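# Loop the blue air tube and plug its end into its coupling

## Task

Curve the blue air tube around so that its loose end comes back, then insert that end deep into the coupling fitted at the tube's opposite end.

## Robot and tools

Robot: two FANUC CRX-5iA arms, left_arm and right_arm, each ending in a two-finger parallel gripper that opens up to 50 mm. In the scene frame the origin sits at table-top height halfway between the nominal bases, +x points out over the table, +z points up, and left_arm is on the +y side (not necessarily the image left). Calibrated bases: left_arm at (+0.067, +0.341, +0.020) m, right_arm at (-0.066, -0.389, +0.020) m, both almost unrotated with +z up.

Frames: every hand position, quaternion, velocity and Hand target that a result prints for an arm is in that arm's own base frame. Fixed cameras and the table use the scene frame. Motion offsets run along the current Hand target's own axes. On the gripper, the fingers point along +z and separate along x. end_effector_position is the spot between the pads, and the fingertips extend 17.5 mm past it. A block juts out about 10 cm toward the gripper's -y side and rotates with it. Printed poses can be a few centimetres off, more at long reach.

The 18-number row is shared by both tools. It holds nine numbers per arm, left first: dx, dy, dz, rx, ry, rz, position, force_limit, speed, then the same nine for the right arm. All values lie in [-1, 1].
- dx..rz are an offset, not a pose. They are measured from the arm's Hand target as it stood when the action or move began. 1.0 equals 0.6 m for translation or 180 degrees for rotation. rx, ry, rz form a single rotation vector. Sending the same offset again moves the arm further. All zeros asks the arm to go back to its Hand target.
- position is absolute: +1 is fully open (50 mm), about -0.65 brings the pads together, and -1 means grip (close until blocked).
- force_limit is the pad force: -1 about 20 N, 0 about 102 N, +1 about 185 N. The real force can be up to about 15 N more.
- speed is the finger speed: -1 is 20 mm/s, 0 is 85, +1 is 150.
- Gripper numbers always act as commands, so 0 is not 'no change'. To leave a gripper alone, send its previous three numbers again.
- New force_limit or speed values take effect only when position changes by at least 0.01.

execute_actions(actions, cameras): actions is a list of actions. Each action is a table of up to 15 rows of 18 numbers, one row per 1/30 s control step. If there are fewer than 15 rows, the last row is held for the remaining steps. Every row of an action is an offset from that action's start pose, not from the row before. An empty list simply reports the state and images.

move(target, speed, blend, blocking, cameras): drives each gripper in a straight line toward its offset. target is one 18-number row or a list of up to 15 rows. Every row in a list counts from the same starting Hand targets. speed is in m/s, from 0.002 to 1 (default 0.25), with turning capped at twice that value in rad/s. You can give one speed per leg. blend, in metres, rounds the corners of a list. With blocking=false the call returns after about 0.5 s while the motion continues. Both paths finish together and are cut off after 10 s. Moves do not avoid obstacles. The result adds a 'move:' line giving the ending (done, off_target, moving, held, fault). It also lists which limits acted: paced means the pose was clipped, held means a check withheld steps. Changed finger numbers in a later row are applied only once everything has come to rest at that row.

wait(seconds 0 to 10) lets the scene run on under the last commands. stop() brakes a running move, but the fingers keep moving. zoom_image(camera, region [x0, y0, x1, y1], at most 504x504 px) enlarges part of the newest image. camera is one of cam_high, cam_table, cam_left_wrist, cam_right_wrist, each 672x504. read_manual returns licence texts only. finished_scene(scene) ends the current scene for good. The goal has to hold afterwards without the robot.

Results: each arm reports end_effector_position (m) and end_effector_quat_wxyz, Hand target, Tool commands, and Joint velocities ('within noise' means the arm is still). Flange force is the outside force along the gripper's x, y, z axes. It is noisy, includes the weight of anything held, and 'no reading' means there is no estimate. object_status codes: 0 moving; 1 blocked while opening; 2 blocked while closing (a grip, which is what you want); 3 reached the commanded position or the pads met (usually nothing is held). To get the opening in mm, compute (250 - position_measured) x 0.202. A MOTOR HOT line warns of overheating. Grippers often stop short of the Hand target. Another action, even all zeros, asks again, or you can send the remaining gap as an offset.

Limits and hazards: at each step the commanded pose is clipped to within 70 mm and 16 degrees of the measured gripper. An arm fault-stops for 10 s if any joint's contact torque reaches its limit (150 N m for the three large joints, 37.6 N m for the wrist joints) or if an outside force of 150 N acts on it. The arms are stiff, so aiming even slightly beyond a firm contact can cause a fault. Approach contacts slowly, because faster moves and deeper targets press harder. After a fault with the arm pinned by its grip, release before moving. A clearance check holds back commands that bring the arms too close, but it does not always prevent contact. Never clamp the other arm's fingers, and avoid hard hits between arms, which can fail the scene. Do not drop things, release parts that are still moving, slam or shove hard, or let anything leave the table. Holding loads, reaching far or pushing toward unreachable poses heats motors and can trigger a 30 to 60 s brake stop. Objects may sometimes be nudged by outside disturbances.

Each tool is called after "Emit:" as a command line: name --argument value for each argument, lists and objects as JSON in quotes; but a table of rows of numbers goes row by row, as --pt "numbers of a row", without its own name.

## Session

Emit:
execute_actions --actions '[]'

Scene clock: 0.00 s.
left_arm: end_effector_position=(+0.5888, +0.3177, +0.1926) position_measured=3 object_status=3 end_effector_quat_wxyz=(+0.651, -0.627, -0.355, +0.240) | right_arm: end_effector_position=(+0.6899, -0.2279, +0.2641) position_measured=3 object_status=3 end_effector_quat_wxyz=(-0.217, -0.041, +0.753, -0.620)
Joint positions: left_arm=[0.132 1.306 1.404 -1.607 -2.307 -1.505] | right_arm=[0.148 0.992 0.484 1.228 -1.868 1.373]
Joint velocities: within noise
Flange force (N): no reading
Hand target: left_arm +0.5888, +0.3177, +0.1926; +0.651, -0.627, -0.355, +0.240 | right_arm +0.6899, -0.2279, +0.2641; -0.217, -0.041, +0.753, -0.620
Tool commands: left_gripper/position=+1.0 left_gripper/force_limit=+1.0 left_gripper/speed=+1.0 right_gripper/position=+1.0 right_gripper/force_limit=+1.0 right_gripper/speed=+1.0

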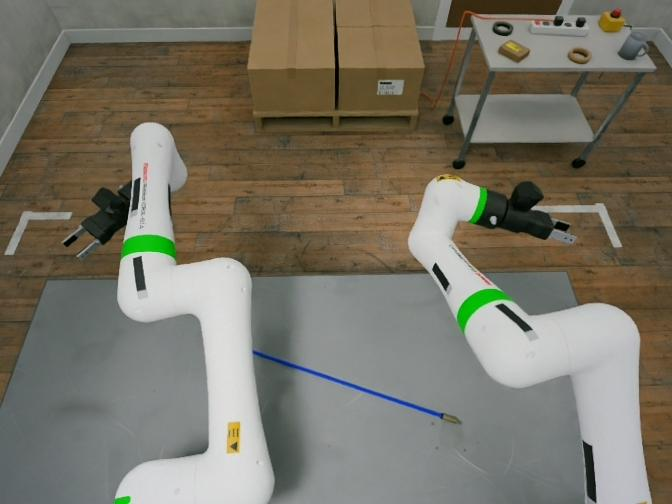

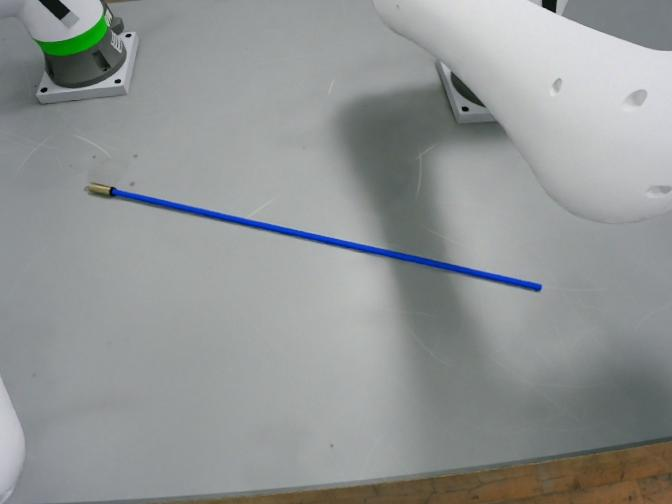

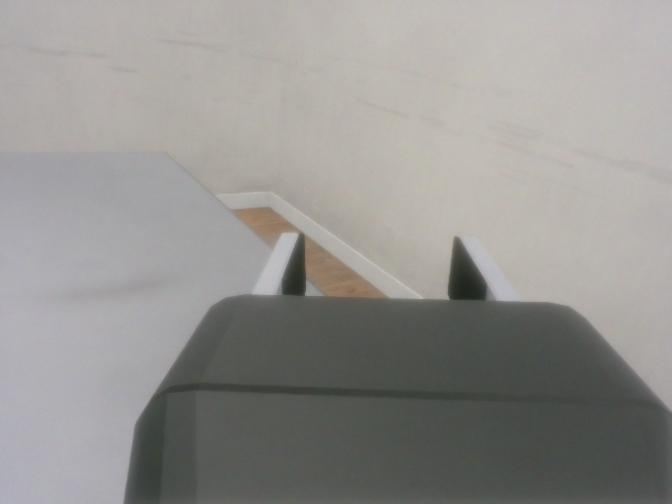

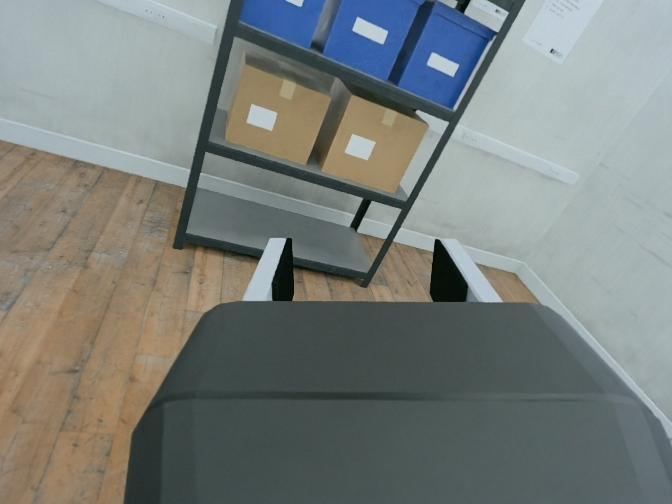

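Emit:
move --target '[-0.368,-0.2395,-0.0432,-0.4815,-0.0785,0,1,1,1,0.3805,0.1288,-0.2507,-0.4217,-0.1739,0,1,1,1]' --speed 0.35

Scene clock: 7.97 s.
left_arm: end_effector_position=(+0.4495, +0.1197, +0.2997) position_measured=3 object_status=3 end_effector_quat_wxyz=(+0.000, +0.870, +0.492, +0.000) | right_arm: end_effector_position=(+0.4996, -0.0201, +0.3004) position_measured=3 object_status=3 end_effector_quat_wxyz=(+0.000, -0.055, +0.998, +0.000)
Joint positions: left_arm=[0.544 0.041 0.086 0 -1.615 -1.085] | right_arm=[0.222 0.131 0.186 -0.001 -1.626 1.458]
Joint velocities: within noise
Flange force (N): left_arm=[-0.1 2.9 -4.9] | right_arm=[-1.4 2.5 -2.2]
Hand target: left_arm +0.4495, +0.1197, +0.2997; +0.000, +0.870, +0.492, +0.000 | right_arm +0.4996, -0.0201, +0.3004; +0.000, -0.055, +0.998, +0.000
Off the commanded pose: left_arm 0.000 m, 0 deg | right_arm 0.000 m, 0 deg.
move: done

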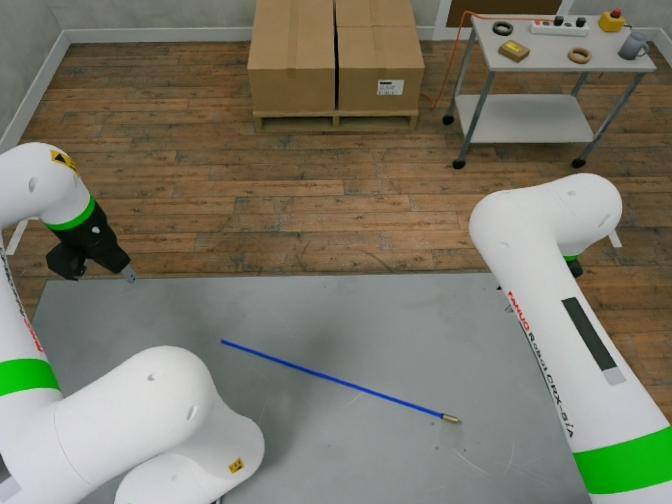

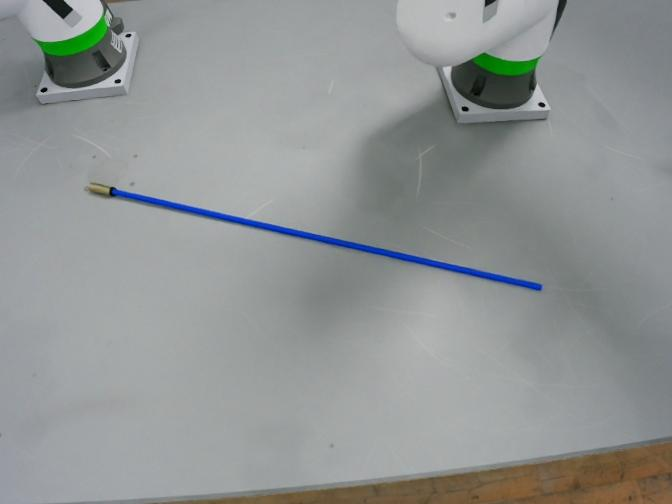

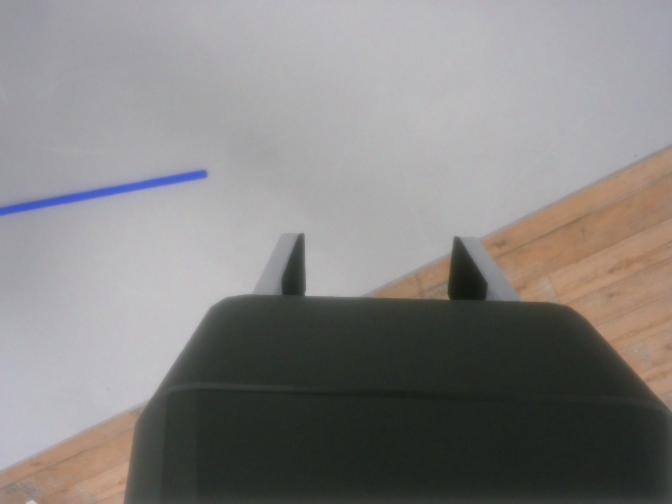

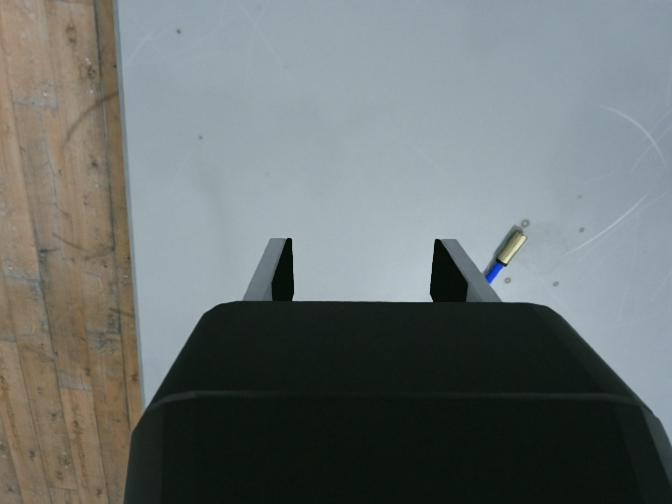

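Emit:
move --pt "-0.2 0.044 0.15 -0.0142 0.017 -0.2778 1 1 1 0.138 0.1 0.1 0.0261 -0.0998 0.5623 1 1 1" --pt "-0.395 0.0888 0.4078 -0.0284 0.034 -0.5555 1 1 1 0.2767 0.1988 0.4007 -0.0388 0.1486 -0.8372 1 1 1" --speed 0.3 --blend 0.02

Scene clock: 17.47 s.
left_arm: end_effector_position=(+0.3732, -0.1108, +0.0549) position_measured=3 object_status=3 end_effector_quat_wxyz=(+0.011, +0.181, +0.982, +0.060) | right_arm: end_effector_position=(+0.3215, +0.0806, +0.0601) position_measured=3 object_status=3 end_effector_quat_wxyz=(+0.172, +0.968, -0.179, -0.035)
Joint positions: left_arm=[-0.049 0.003 -0.514 -0.137 -1.019 1.325] | right_arm=[0.787 0.063 -0.567 0.141 -1.269 -2.787]
Joint velocities: within noise
Flange force (N): left_arm=[-3.5 -2.1 -5.2] | right_arm=[-2.4 -2.6 -0.8]
Hand target: left_arm +0.3732, -0.1108, +0.0549; +0.011, +0.181, +0.982, +0.060 | right_arm +0.3215, +0.0806, +0.0601; +0.172, +0.968, -0.179, -0.035
Off the commanded pose: left_arm 0.000 m, 0 deg | right_arm 0.000 m, 0 deg.
move: done

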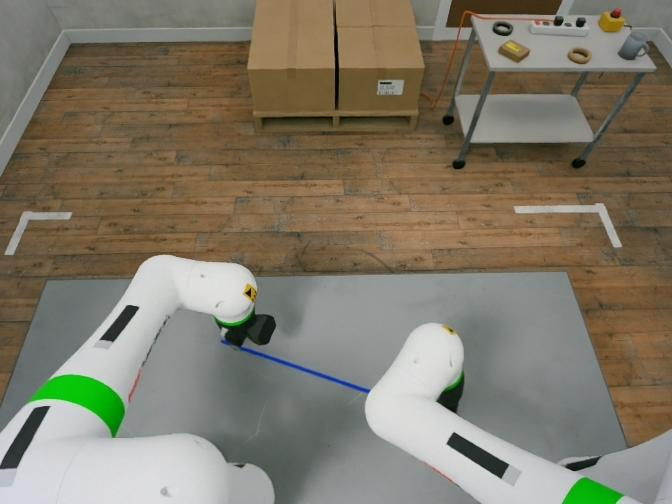

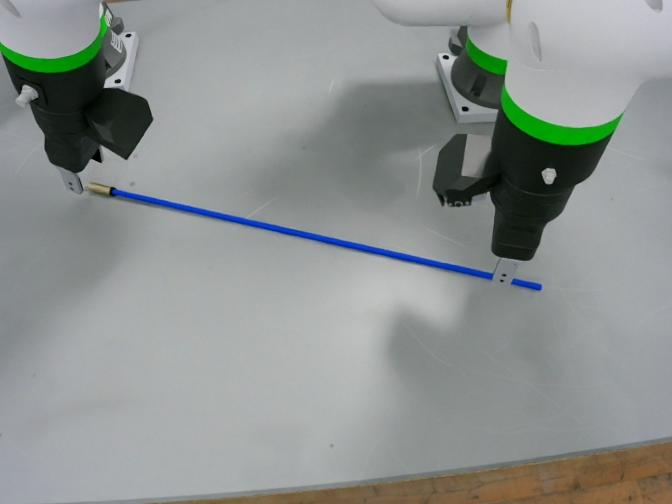

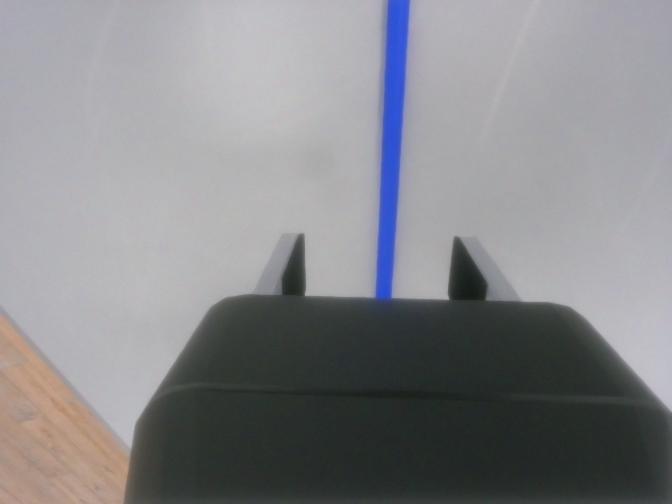

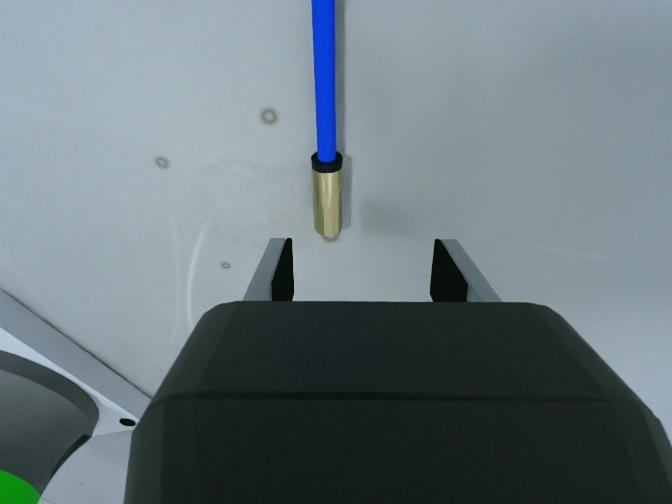

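Emit:
move --pt "0.0138 -0.02 0.0807 0 0 0 1 1 1 -0.0197 -0.0137 0.0883 0 0 0 1 1 1" --pt "0.0138 -0.0213 0.0907 0 0 0 1 1 1 -0.0197 -0.017 0.0978 0 0 0 1 1 1" --speed '[0.1, 0.02]'

Emit:
zoom_image --camera "cam_table" --region '[420, 180, 588, 306]'

Emit:
zoom_image --camera "cam_table" --region '[40, 120, 208, 246]'

Scene clock: 21.07 s.
left_arm: end_effector_position=(+0.3634, -0.1135, -0.0007) position_measured=3 object_status=3 end_effector_quat_wxyz=(+0.011, +0.181, +0.982, +0.060) | right_arm: end_effector_position=(+0.3063, +0.0750, +0.0016) position_measured=3 object_status=3 end_effector_quat_wxyz=(+0.172, +0.968, -0.179, -0.035)
Joint positions: left_arm=[-0.059 0.08 -0.589 -0.153 -0.87 1.362] | right_arm=[0.806 0.13 -0.667 0.144 -1.106 -2.828]
Joint velocities: within noise
Flange force (N): left_arm=[-3.8 -2.8 -4.4] | right_arm=[-3.0 -2.6 -0.4]
Hand target: left_arm +0.3633, -0.1135, -0.0007; +0.011, +0.181, +0.982, +0.060 | right_arm +0.3063, +0.0750, +0.0016; +0.172, +0.968, -0.179, -0.035
Off the commanded pose: left_arm 0.000 m, 0 deg | right_arm 0.000 m, 0 deg.
move: done

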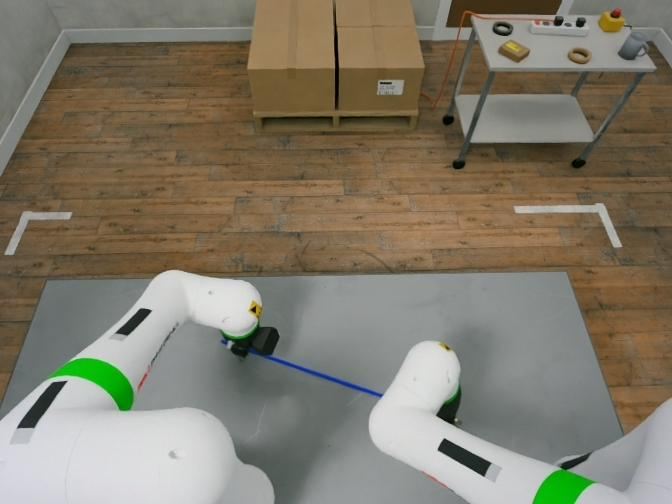

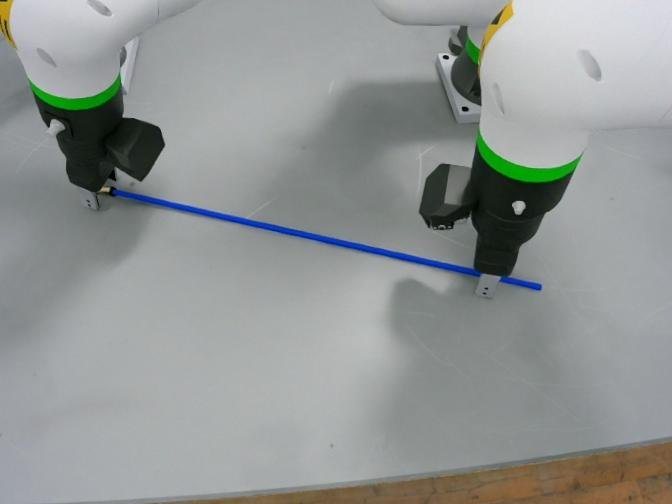

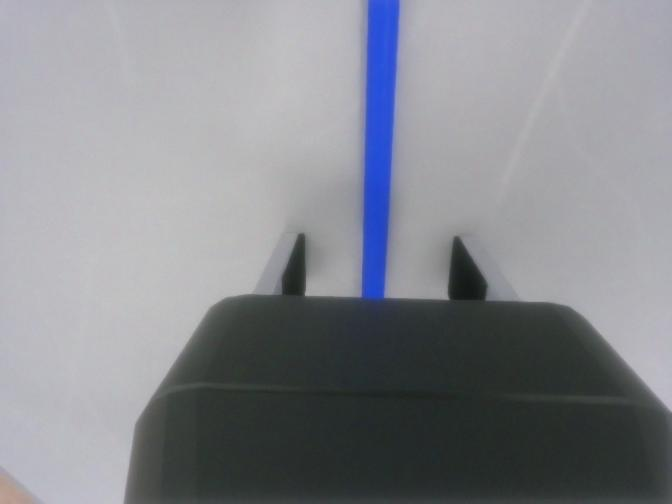

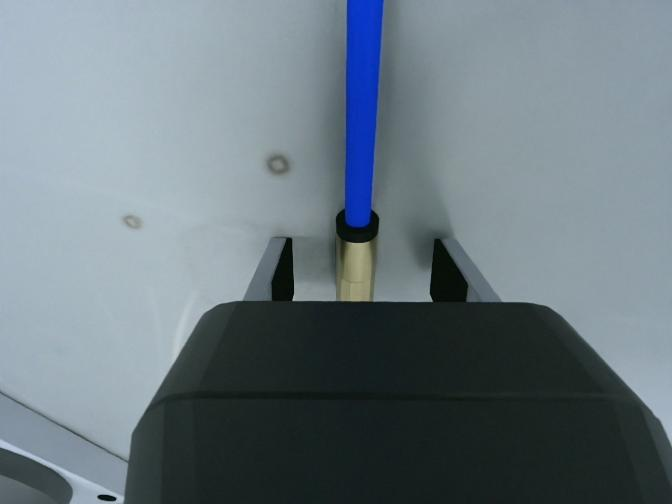

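Scaled by 3.000 from the camera's 672x504 image, which has a finer 960x720 frame.

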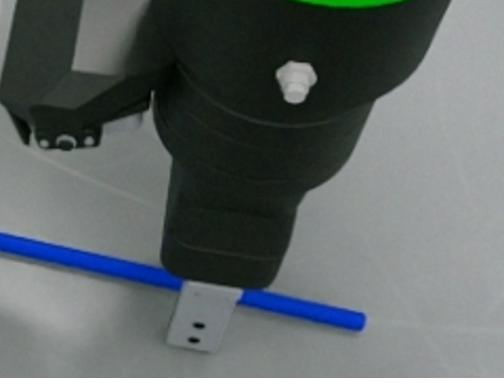

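Scaled by 3.000 from the camera's 672x504 image, which has a finer 960x720 frame.

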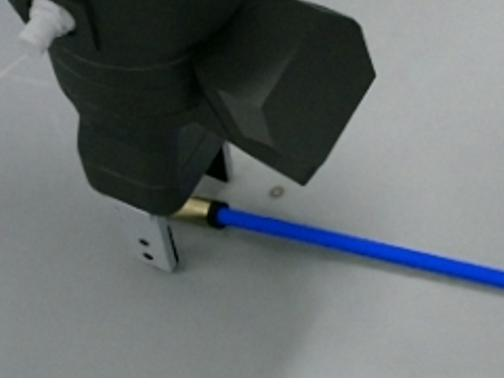

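Emit:
move --pt "0 -0.01 -0.0012 0 0 0 1 -0.1 -1 0 0 0 0 0 0 1 0 -1" --pt "0 -0.01 -0.0012 0 0 0 -1 -0.1 -1 0 0 0 0 0 0 -1 0 -1" --speed 0.05

Scene clock: 24.80 s.
left_arm: end_effector_position=(+0.3612, -0.1192, -0.0007) position_measured=220 object_status=2 end_effector_quat_wxyz=(+0.011, +0.181, +0.982, +0.060) | right_arm: end_effector_position=(+0.3063, +0.0750, +0.0016) position_measured=189 object_status=2 end_effector_quat_wxyz=(+0.172, +0.968, -0.179, -0.035)
Joint positions: left_arm=[-0.075 0.08 -0.588 -0.153 -0.872 1.379] | right_arm=[0.806 0.13 -0.667 0.144 -1.106 -2.828]
Joint velocities: within noise
Flange force (N): left_arm=[-2.2 -2.1 -9.1] | right_arm=[-2.6 -2.4 -1.1]
Hand target: left_arm +0.3612, -0.1192, -0.0007; +0.011, +0.181, +0.982, +0.060 | right_arm +0.3063, +0.0750, +0.0016; +0.172, +0.968, -0.179, -0.035
Off the commanded pose: left_arm 0.000 m, 0 deg | right_arm 0.000 m, 0 deg.
move: done

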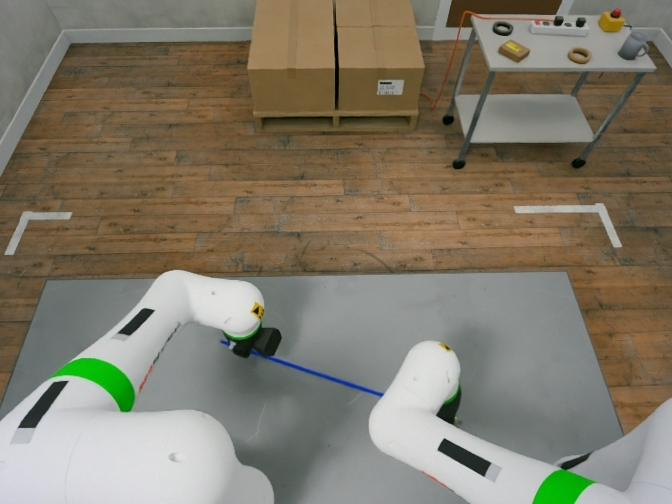

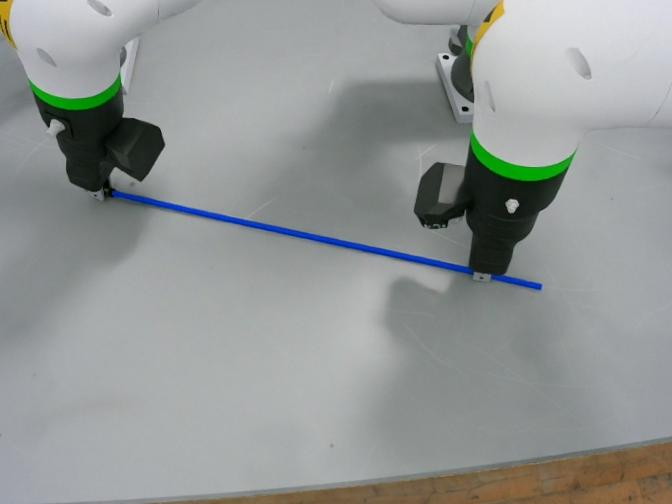

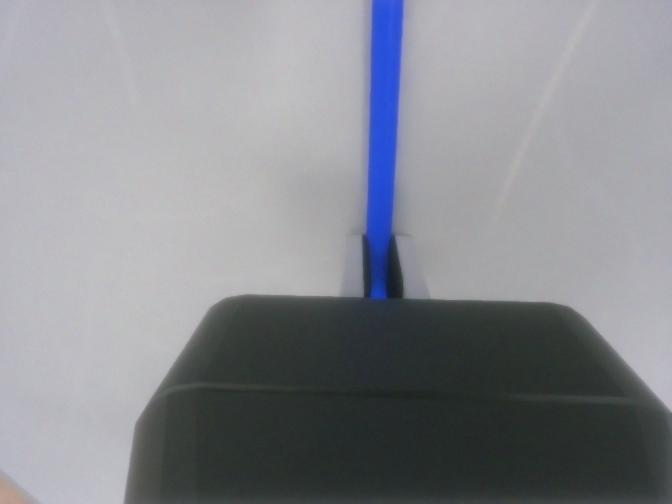

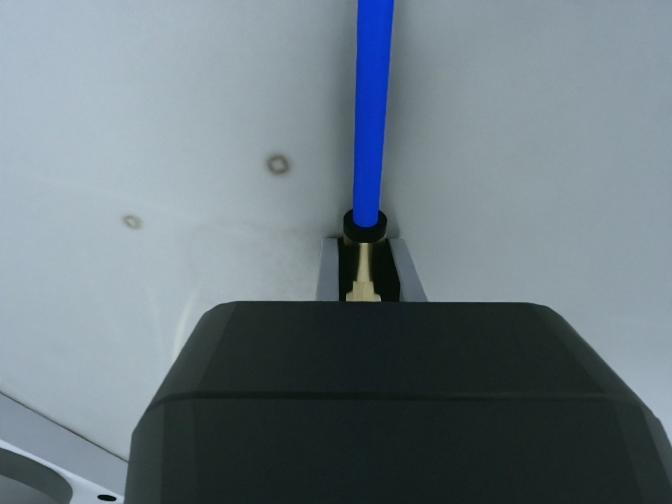

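Emit:
move --pt "0 0.0288 -0.2341 0 0 0 -1 -0.1 -1 0 0.0798 -0.2193 0 0 0 -1 0 -1" --pt "-0.0157 0.0223 -0.2349 0 -0.018 0.1467 -1 -0.1 -1 0.0695 0.0405 -0.2336 0 0.0633 -0.1739 -1 0 -1" --pt "-0.0342 -0.025 -0.2408 0 -0.0361 0.2939 -1 -0.1 -1 0.1292 -0.0427 -0.2638 0 0.1265 -0.3478 -1 0 -1" --pt "-0.0623 -0.1017 -0.2501 0 -0.0542 0.4411 -1 -0.1 -1 0.168 -0.1554 -0.305 0 0.1896 -0.5212 -1 0 -1" --speed '[0.1, 0.13, 0.13, 0.13]' --blend 0.012

Scene clock: 35.23 s.
left_arm: end_effector_position=(+0.3679, -0.2062, +0.1408) position_measured=220 object_status=2 end_effector_quat_wxyz=(+0.047, +0.770, +0.636, +0.039) | right_arm: end_effector_position=(+0.4552, +0.1791, +0.1405) position_measured=189 object_status=2 end_effector_quat_wxyz=(+0.132, +0.761, +0.626, +0.107)
Joint positions: left_arm=[-0.198 -0.107 -0.438 -0.001 -1.117 0.009] | right_arm=[0.822 -0.04 -0.52 0.362 -0.94 -1.21]
Joint velocities: within noise
Flange force (N): left_arm=[-3.2 0.8 -4.0] | right_arm=[2.6 -0.1 -1.6]
Hand target: left_arm +0.3679, -0.2062, +0.1408; +0.047, +0.770, +0.636, +0.039 | right_arm +0.4552, +0.1791, +0.1405; +0.132, +0.761, +0.626, +0.107
Off the commanded pose: left_arm 0.000 m, 0 deg | right_arm 0.000 m, 0 deg.
move: done

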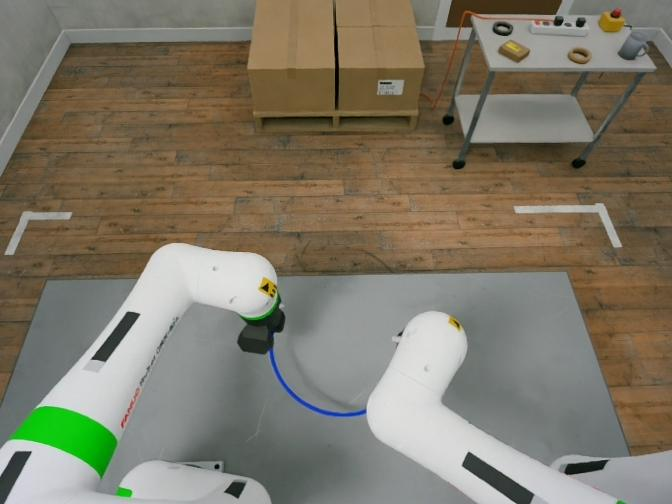

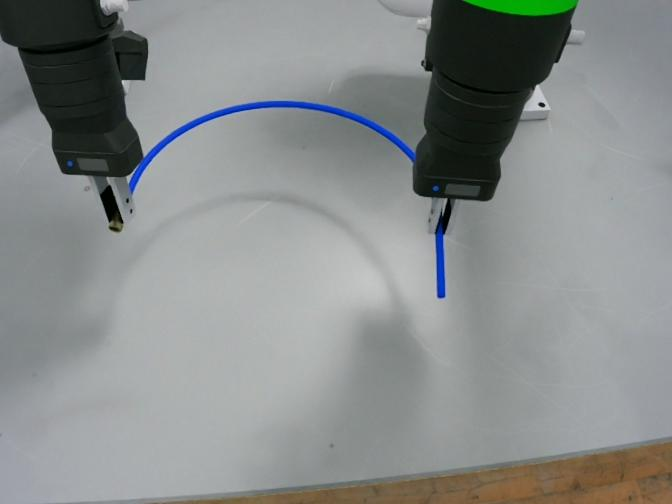

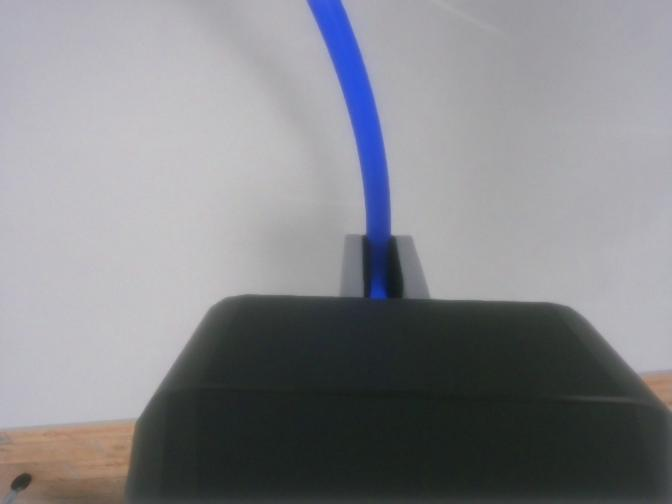

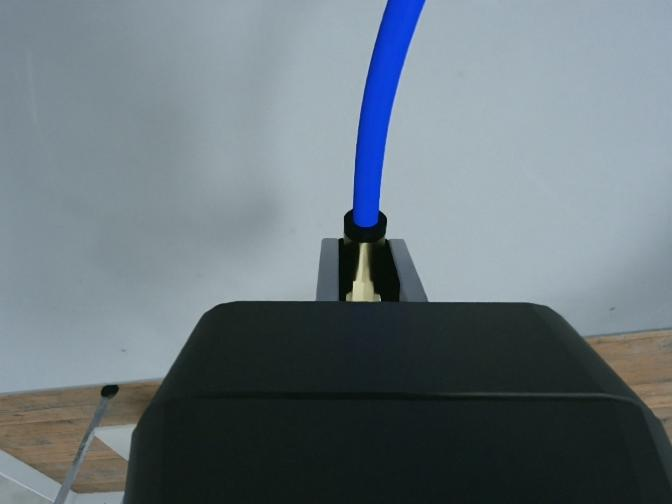

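Emit:
move --pt "-0.0685 0.0192 0.0023 0 -0.018 0.1467 -1 -0.1 -1 0.0993 0.0375 0.0137 0 0.0633 -0.1739 -1 0 -1" --pt "-0.1055 0.0398 0.0049 0 -0.036 0.2928 -1 -0.1 -1 0.1635 0.0628 0.0228 0 0.1267 -0.3483 -1 0 -1" --pt "-0.1033 0.0573 0.007 0 -0.054 0.44 -1 -0.1 -1 0.1815 0.086 0.0313 0 0.19 -0.5222 -1 0 -1" --pt "-0.1497 0.0637 0.0078 0 -0.054 0.44 -1 -0.1 -1 0.2275 0.0785 0.0285 0 0.19 -0.5222 -1 0 -1" --speed '[0.13, 0.13, 0.13, 0.06]' --blend 0.012

Emit:
zoom_image --camera "cam_table" --region '[240, 215, 340, 265]'

Emit:
zoom_image --camera "cam_high" --region '[305, 300, 365, 335]'

Scene clock: 44.17 s.
left_arm: end_effector_position=(+0.3888, -0.3017, +0.1408) position_measured=220 object_status=2 end_effector_quat_wxyz=(+0.061, +0.998, -0.006, +0.000) | right_arm: end_effector_position=(+0.5308, +0.3033, +0.1399) position_measured=189 object_status=2 end_effector_quat_wxyz=(-0.002, +0.011, +0.985, +0.173)
Joint positions: left_arm=[-0.317 0.109 -0.259 0.126 -1.168 -1.313] | right_arm=[0.574 0.353 0.131 -0.316 -1.173 1.073]
Joint velocities: within noise
Flange force (N): left_arm=[0.9 5.8 -4.1] | right_arm=[-1.9 3.7 1.1]
Hand target: left_arm +0.3887, -0.3017, +0.1408; +0.061, +0.998, -0.006, +0.000 | right_arm +0.5308, +0.3033, +0.1399; -0.002, +0.011, +0.985, +0.173
Off the commanded pose: left_arm 0.000 m, 0 deg | right_arm 0.000 m, 0 deg.
move: done

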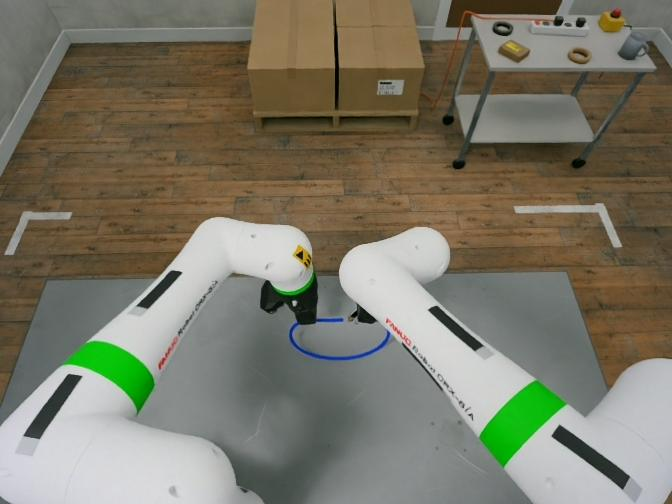

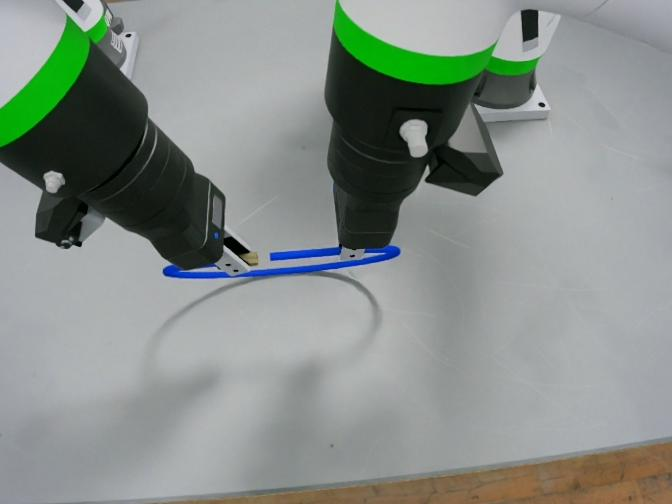

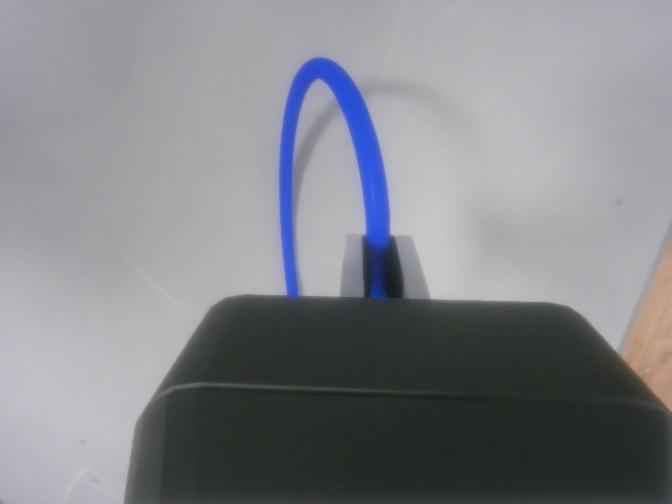

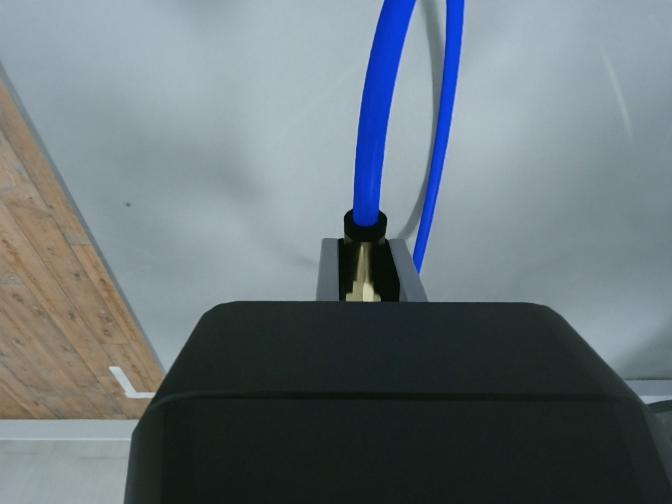

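Scaled by 5.040 from the camera's 672x504 image, which has a finer 960x720 frame.

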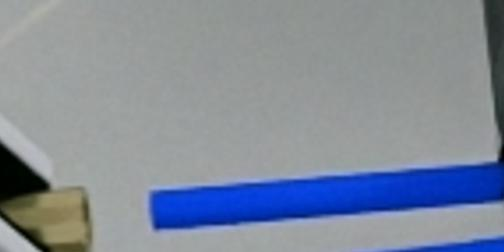

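Scaled by 8.400 from the camera's 672x504 image, which has a finer 960x720 frame.

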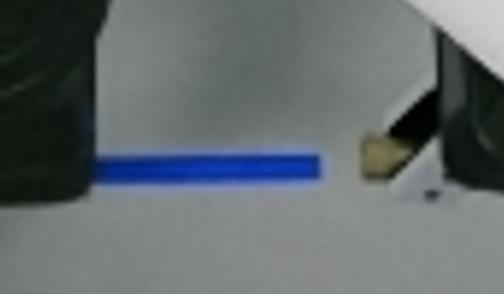

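Emit:
zoom_image --camera "cam_table" --region '[240, 230, 340, 280]'

Emit:
zoom_image --camera "cam_high" --region '[310, 305, 360, 335]'

Scaled by 5.040 from the camera's 672x504 image, which has a finer 960x720 frame.

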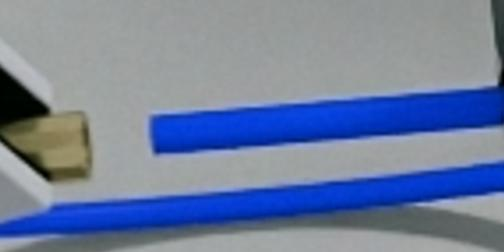

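Scaled by 10.080 from the camera's 672x504 image, which has a finer 960x720 frame.

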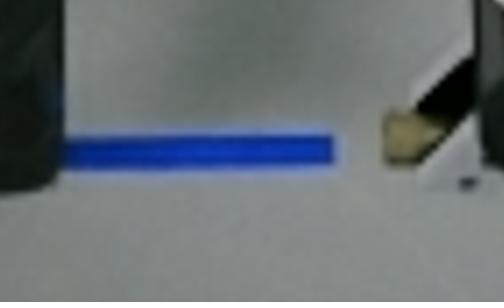

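Emit:
move --target '[0.0021,0.0149,0.0013,0,0,0,-1,-0.1,-1,0,0,0,0,0,0,-1,0,-1]' --speed 0.03

Emit:
zoom_image --camera "cam_table" --region '[240, 230, 340, 280]'

Emit:
zoom_image --camera "cam_high" --region '[310, 305, 360, 335]'

Scene clock: 46.57 s.
left_arm: end_effector_position=(+0.3899, -0.3106, +0.1411) position_measured=220 object_status=2 end_effector_quat_wxyz=(+0.061, +0.998, -0.006, +0.000) | right_arm: end_effector_position=(+0.5308, +0.3033, +0.1399) position_measured=189 object_status=2 end_effector_quat_wxyz=(-0.002, +0.011, +0.985, +0.173)
Joint positions: left_arm=[-0.335 0.124 -0.242 0.126 -1.168 -1.295] | right_arm=[0.574 0.353 0.131 -0.316 -1.173 1.073]
Joint velocities: within noise
Flange force (N): left_arm=[0.4 3.1 -4.6] | right_arm=[-1.4 4.4 1.1]
Hand target: left_arm +0.3899, -0.3107, +0.1411; +0.061, +0.998, -0.006, +0.000 | right_arm +0.5308, +0.3033, +0.1399; -0.002, +0.011, +0.985, +0.173
Off the commanded pose: left_arm 0.000 m, 0 deg | right_arm 0.000 m, 0 deg.
move: done

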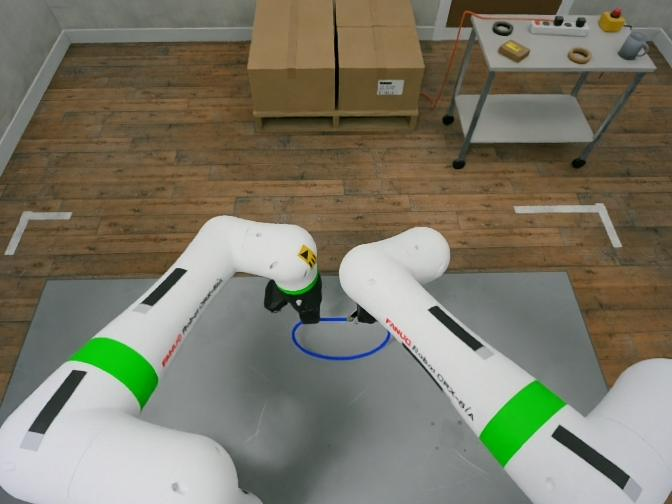

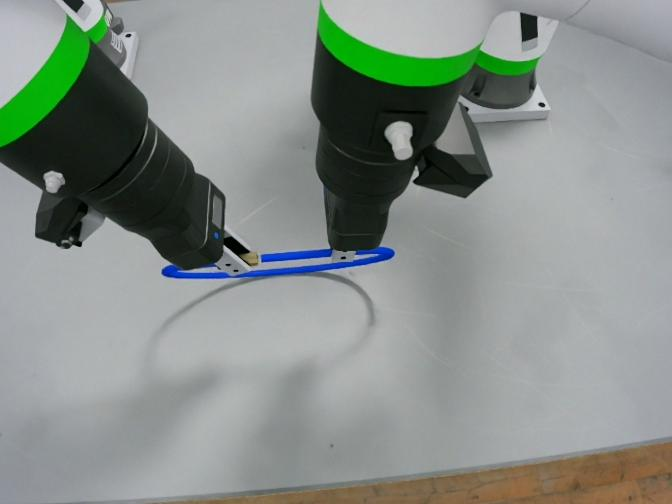

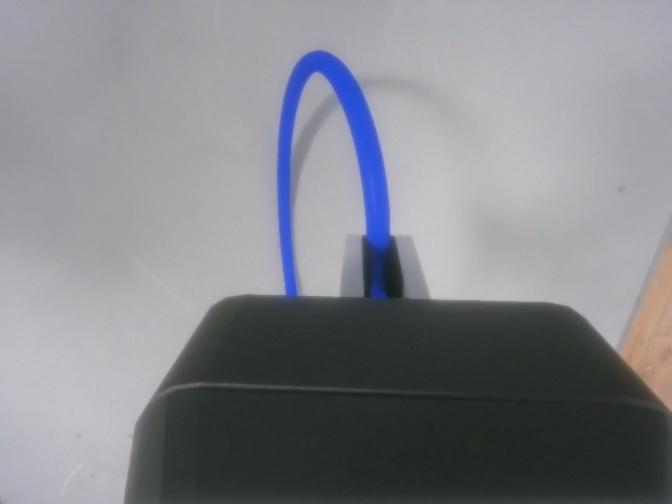

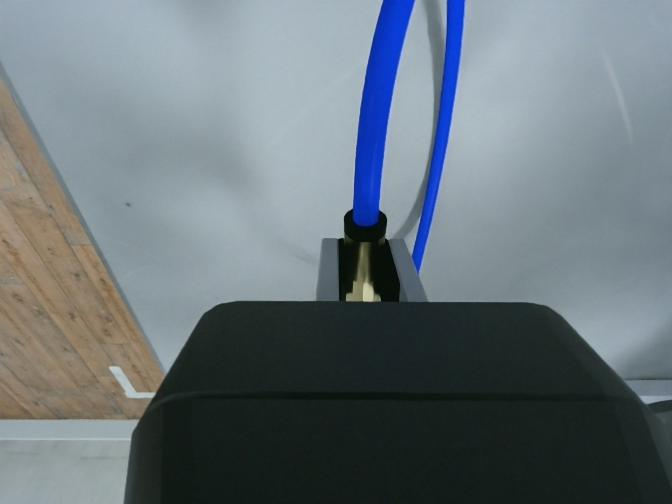

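Scaled by 5.040 from the camera's 672x504 image, which has a finer 960x720 frame.

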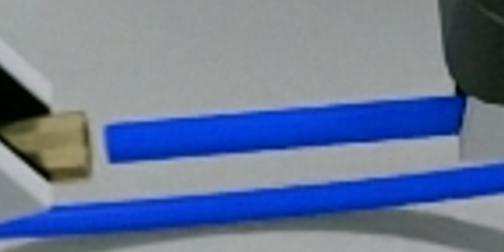

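Scaled by 10.080 from the camera's 672x504 image, which has a finer 960x720 frame.

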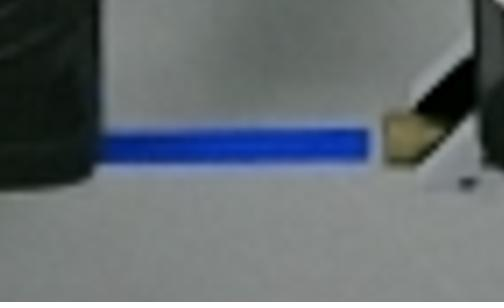

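Emit:
move --pt "0.0003 0.0033 -0.0006 0 0 0 -1 -0.1 -1 0 0 0 0 0 0 -1 0 -1" --pt "0.0003 0.0174 0.0011 0 0 0 -1 -0.1 -1 0 0 0 0 0 0 -1 0 -1" --speed 0.02

Emit:
zoom_image --camera "cam_table" --region '[240, 230, 340, 280]'

Emit:
zoom_image --camera "cam_high" --region '[310, 305, 360, 335]'

Scene clock: 52.70 s.
left_arm: end_effector_position=(+0.3899, -0.3211, +0.1418) position_measured=220 object_status=2 end_effector_quat_wxyz=(+0.061, +0.998, -0.006, +0.000) | right_arm: end_effector_position=(+0.5308, +0.3033, +0.1399) position_measured=189 object_status=2 end_effector_quat_wxyz=(-0.002, +0.011, +0.985, +0.173)
Joint positions: left_arm=[-0.356 0.138 -0.224 0.125 -1.17 -1.273] | right_arm=[0.574 0.353 0.131 -0.316 -1.173 1.073]
Joint velocities: within noise
Flange force (N): left_arm=[0.5 5.1 -4.7] | right_arm=[-1.3 4.0 0.7]
Hand target: left_arm +0.3899, -0.3211, +0.1418; +0.061, +0.998, -0.006, +0.000 | right_arm +0.5308, +0.3033, +0.1399; -0.002, +0.011, +0.985, +0.173
Off the commanded pose: left_arm 0.000 m, 0 deg | right_arm 0.000 m, 0 deg.
move: done

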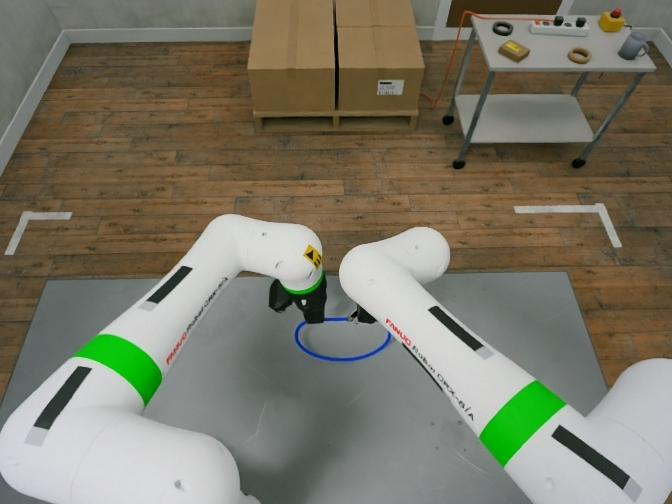

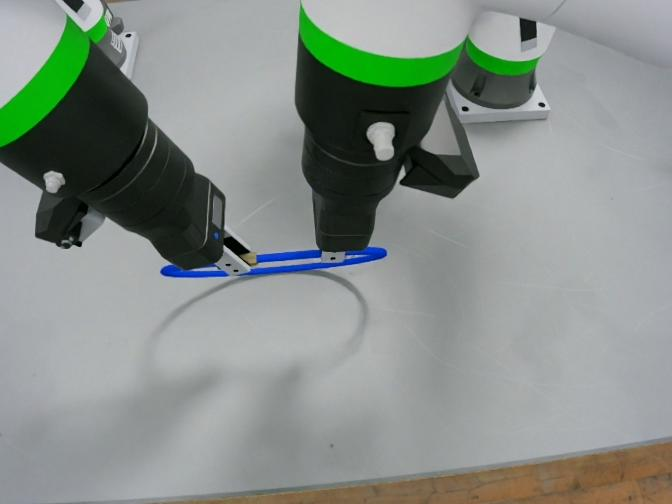

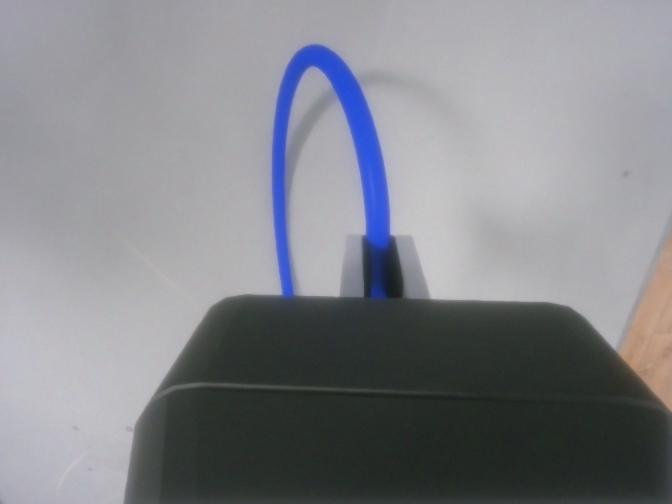

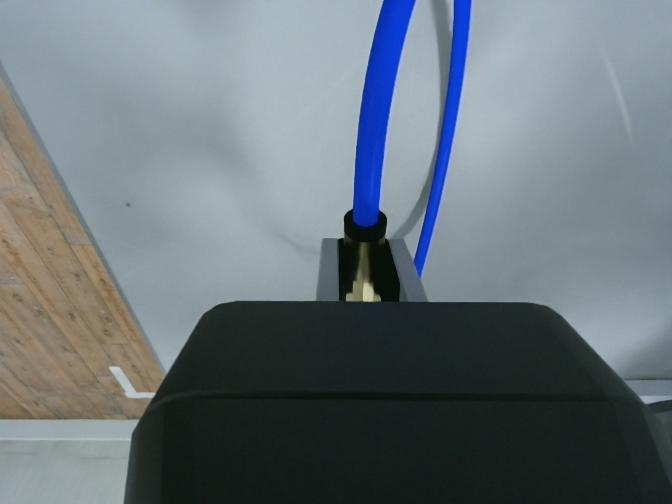

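Scaled by 5.040 from the camera's 672x504 image, which has a finer 960x720 frame.

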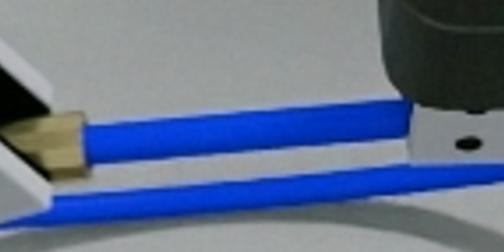

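Scaled by 10.080 from the camera's 672x504 image, which has a finer 960x720 frame.

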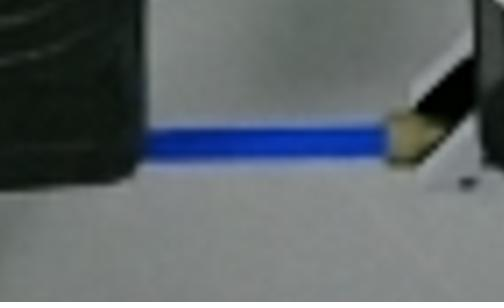

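Emit:
move --target '[0,0.0165,0.002,0,0,0,-1,-0.1,-1,0,0,0,0,0,0,-1,0,-1]' --speed 0.02 --cameras '["cam_table"]'

Emit:
zoom_image --camera "cam_table" --region '[240, 230, 340, 280]'

Scene clock: 54.00 s.
left_arm: end_effector_position=(+0.3899, -0.3311, +0.1418) position_measured=220 object_status=2 end_effector_quat_wxyz=(+0.061, +0.998, -0.006, +0.000) | right_arm: end_effector_position=(+0.5308, +0.3033, +0.1399) position_measured=189 object_status=2 end_effector_quat_wxyz=(-0.002, +0.011, +0.985, +0.173)
Joint positions: left_arm=[-0.376 0.152 -0.207 0.124 -1.169 -1.253] | right_arm=[0.574 0.353 0.131 -0.316 -1.173 1.073]
Joint velocities: within noise
Flange force (N): left_arm=[0.9 4.4 -4.4] | right_arm=[-1.3 3.6 0.7]
Hand target: left_arm +0.3898, -0.3311, +0.1418; +0.061, +0.998, -0.006, +0.000 | right_arm +0.5308, +0.3033, +0.1399; -0.002, +0.011, +0.985, +0.173
Off the commanded pose: left_arm 0.000 m, 0 deg | right_arm 0.000 m, 0 deg.
move: done
Images, in order (width x height): cam_table 672x504.

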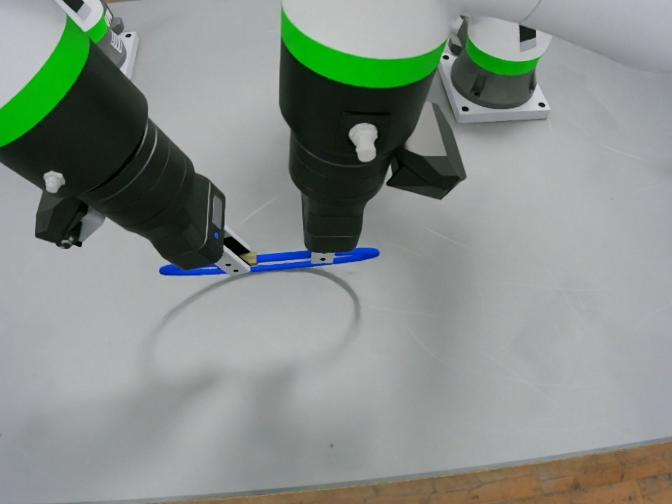

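Scaled by 5.040 from the camera's 672x504 image, which has a finer 960x720 frame.

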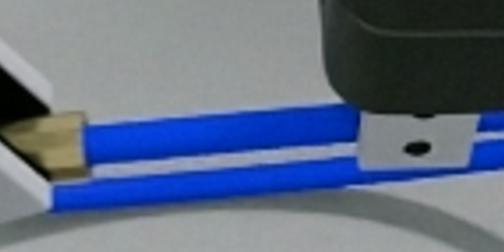

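Push until it bottoms.

Emit:
move --target '[0,0.0036,0.0004,0,0,0,-1,-0.1,-1,0,0,0,0,0,0,-1,0,-1]' --speed 0.01 --cameras '[]'

Scene clock: 54.93 s.
left_arm: end_effector_position=(+0.3898, -0.3332, +0.1418) position_measured=220 object_status=2 end_effector_quat_wxyz=(+0.061, +0.998, -0.006, +0.000) | right_arm: end_effector_position=(+0.5308, +0.3033, +0.1399) position_measured=189 object_status=2 end_effector_quat_wxyz=(-0.002, +0.010, +0.985, +0.173)
Joint positions: left_arm=[-0.38 0.155 -0.204 0.123 -1.17 -1.248] | right_arm=[0.574 0.353 0.131 -0.316 -1.173 1.073]
Joint velocities: within noise
Flange force (N): left_arm=[-0.3 -15.5 -6.6] | right_arm=[-1.5 -15.0 -6.0]
Hand target: left_arm +0.3898, -0.3332, +0.1418; +0.061, +0.998, -0.006, +0.000 | right_arm +0.5308, +0.3033, +0.1399; -0.002, +0.011, +0.985, +0.173
Off the commanded pose: left_arm 0.000 m, 0 deg | right_arm 0.000 m, 0 deg.
move: done
No camera images: "cameras" was empty.


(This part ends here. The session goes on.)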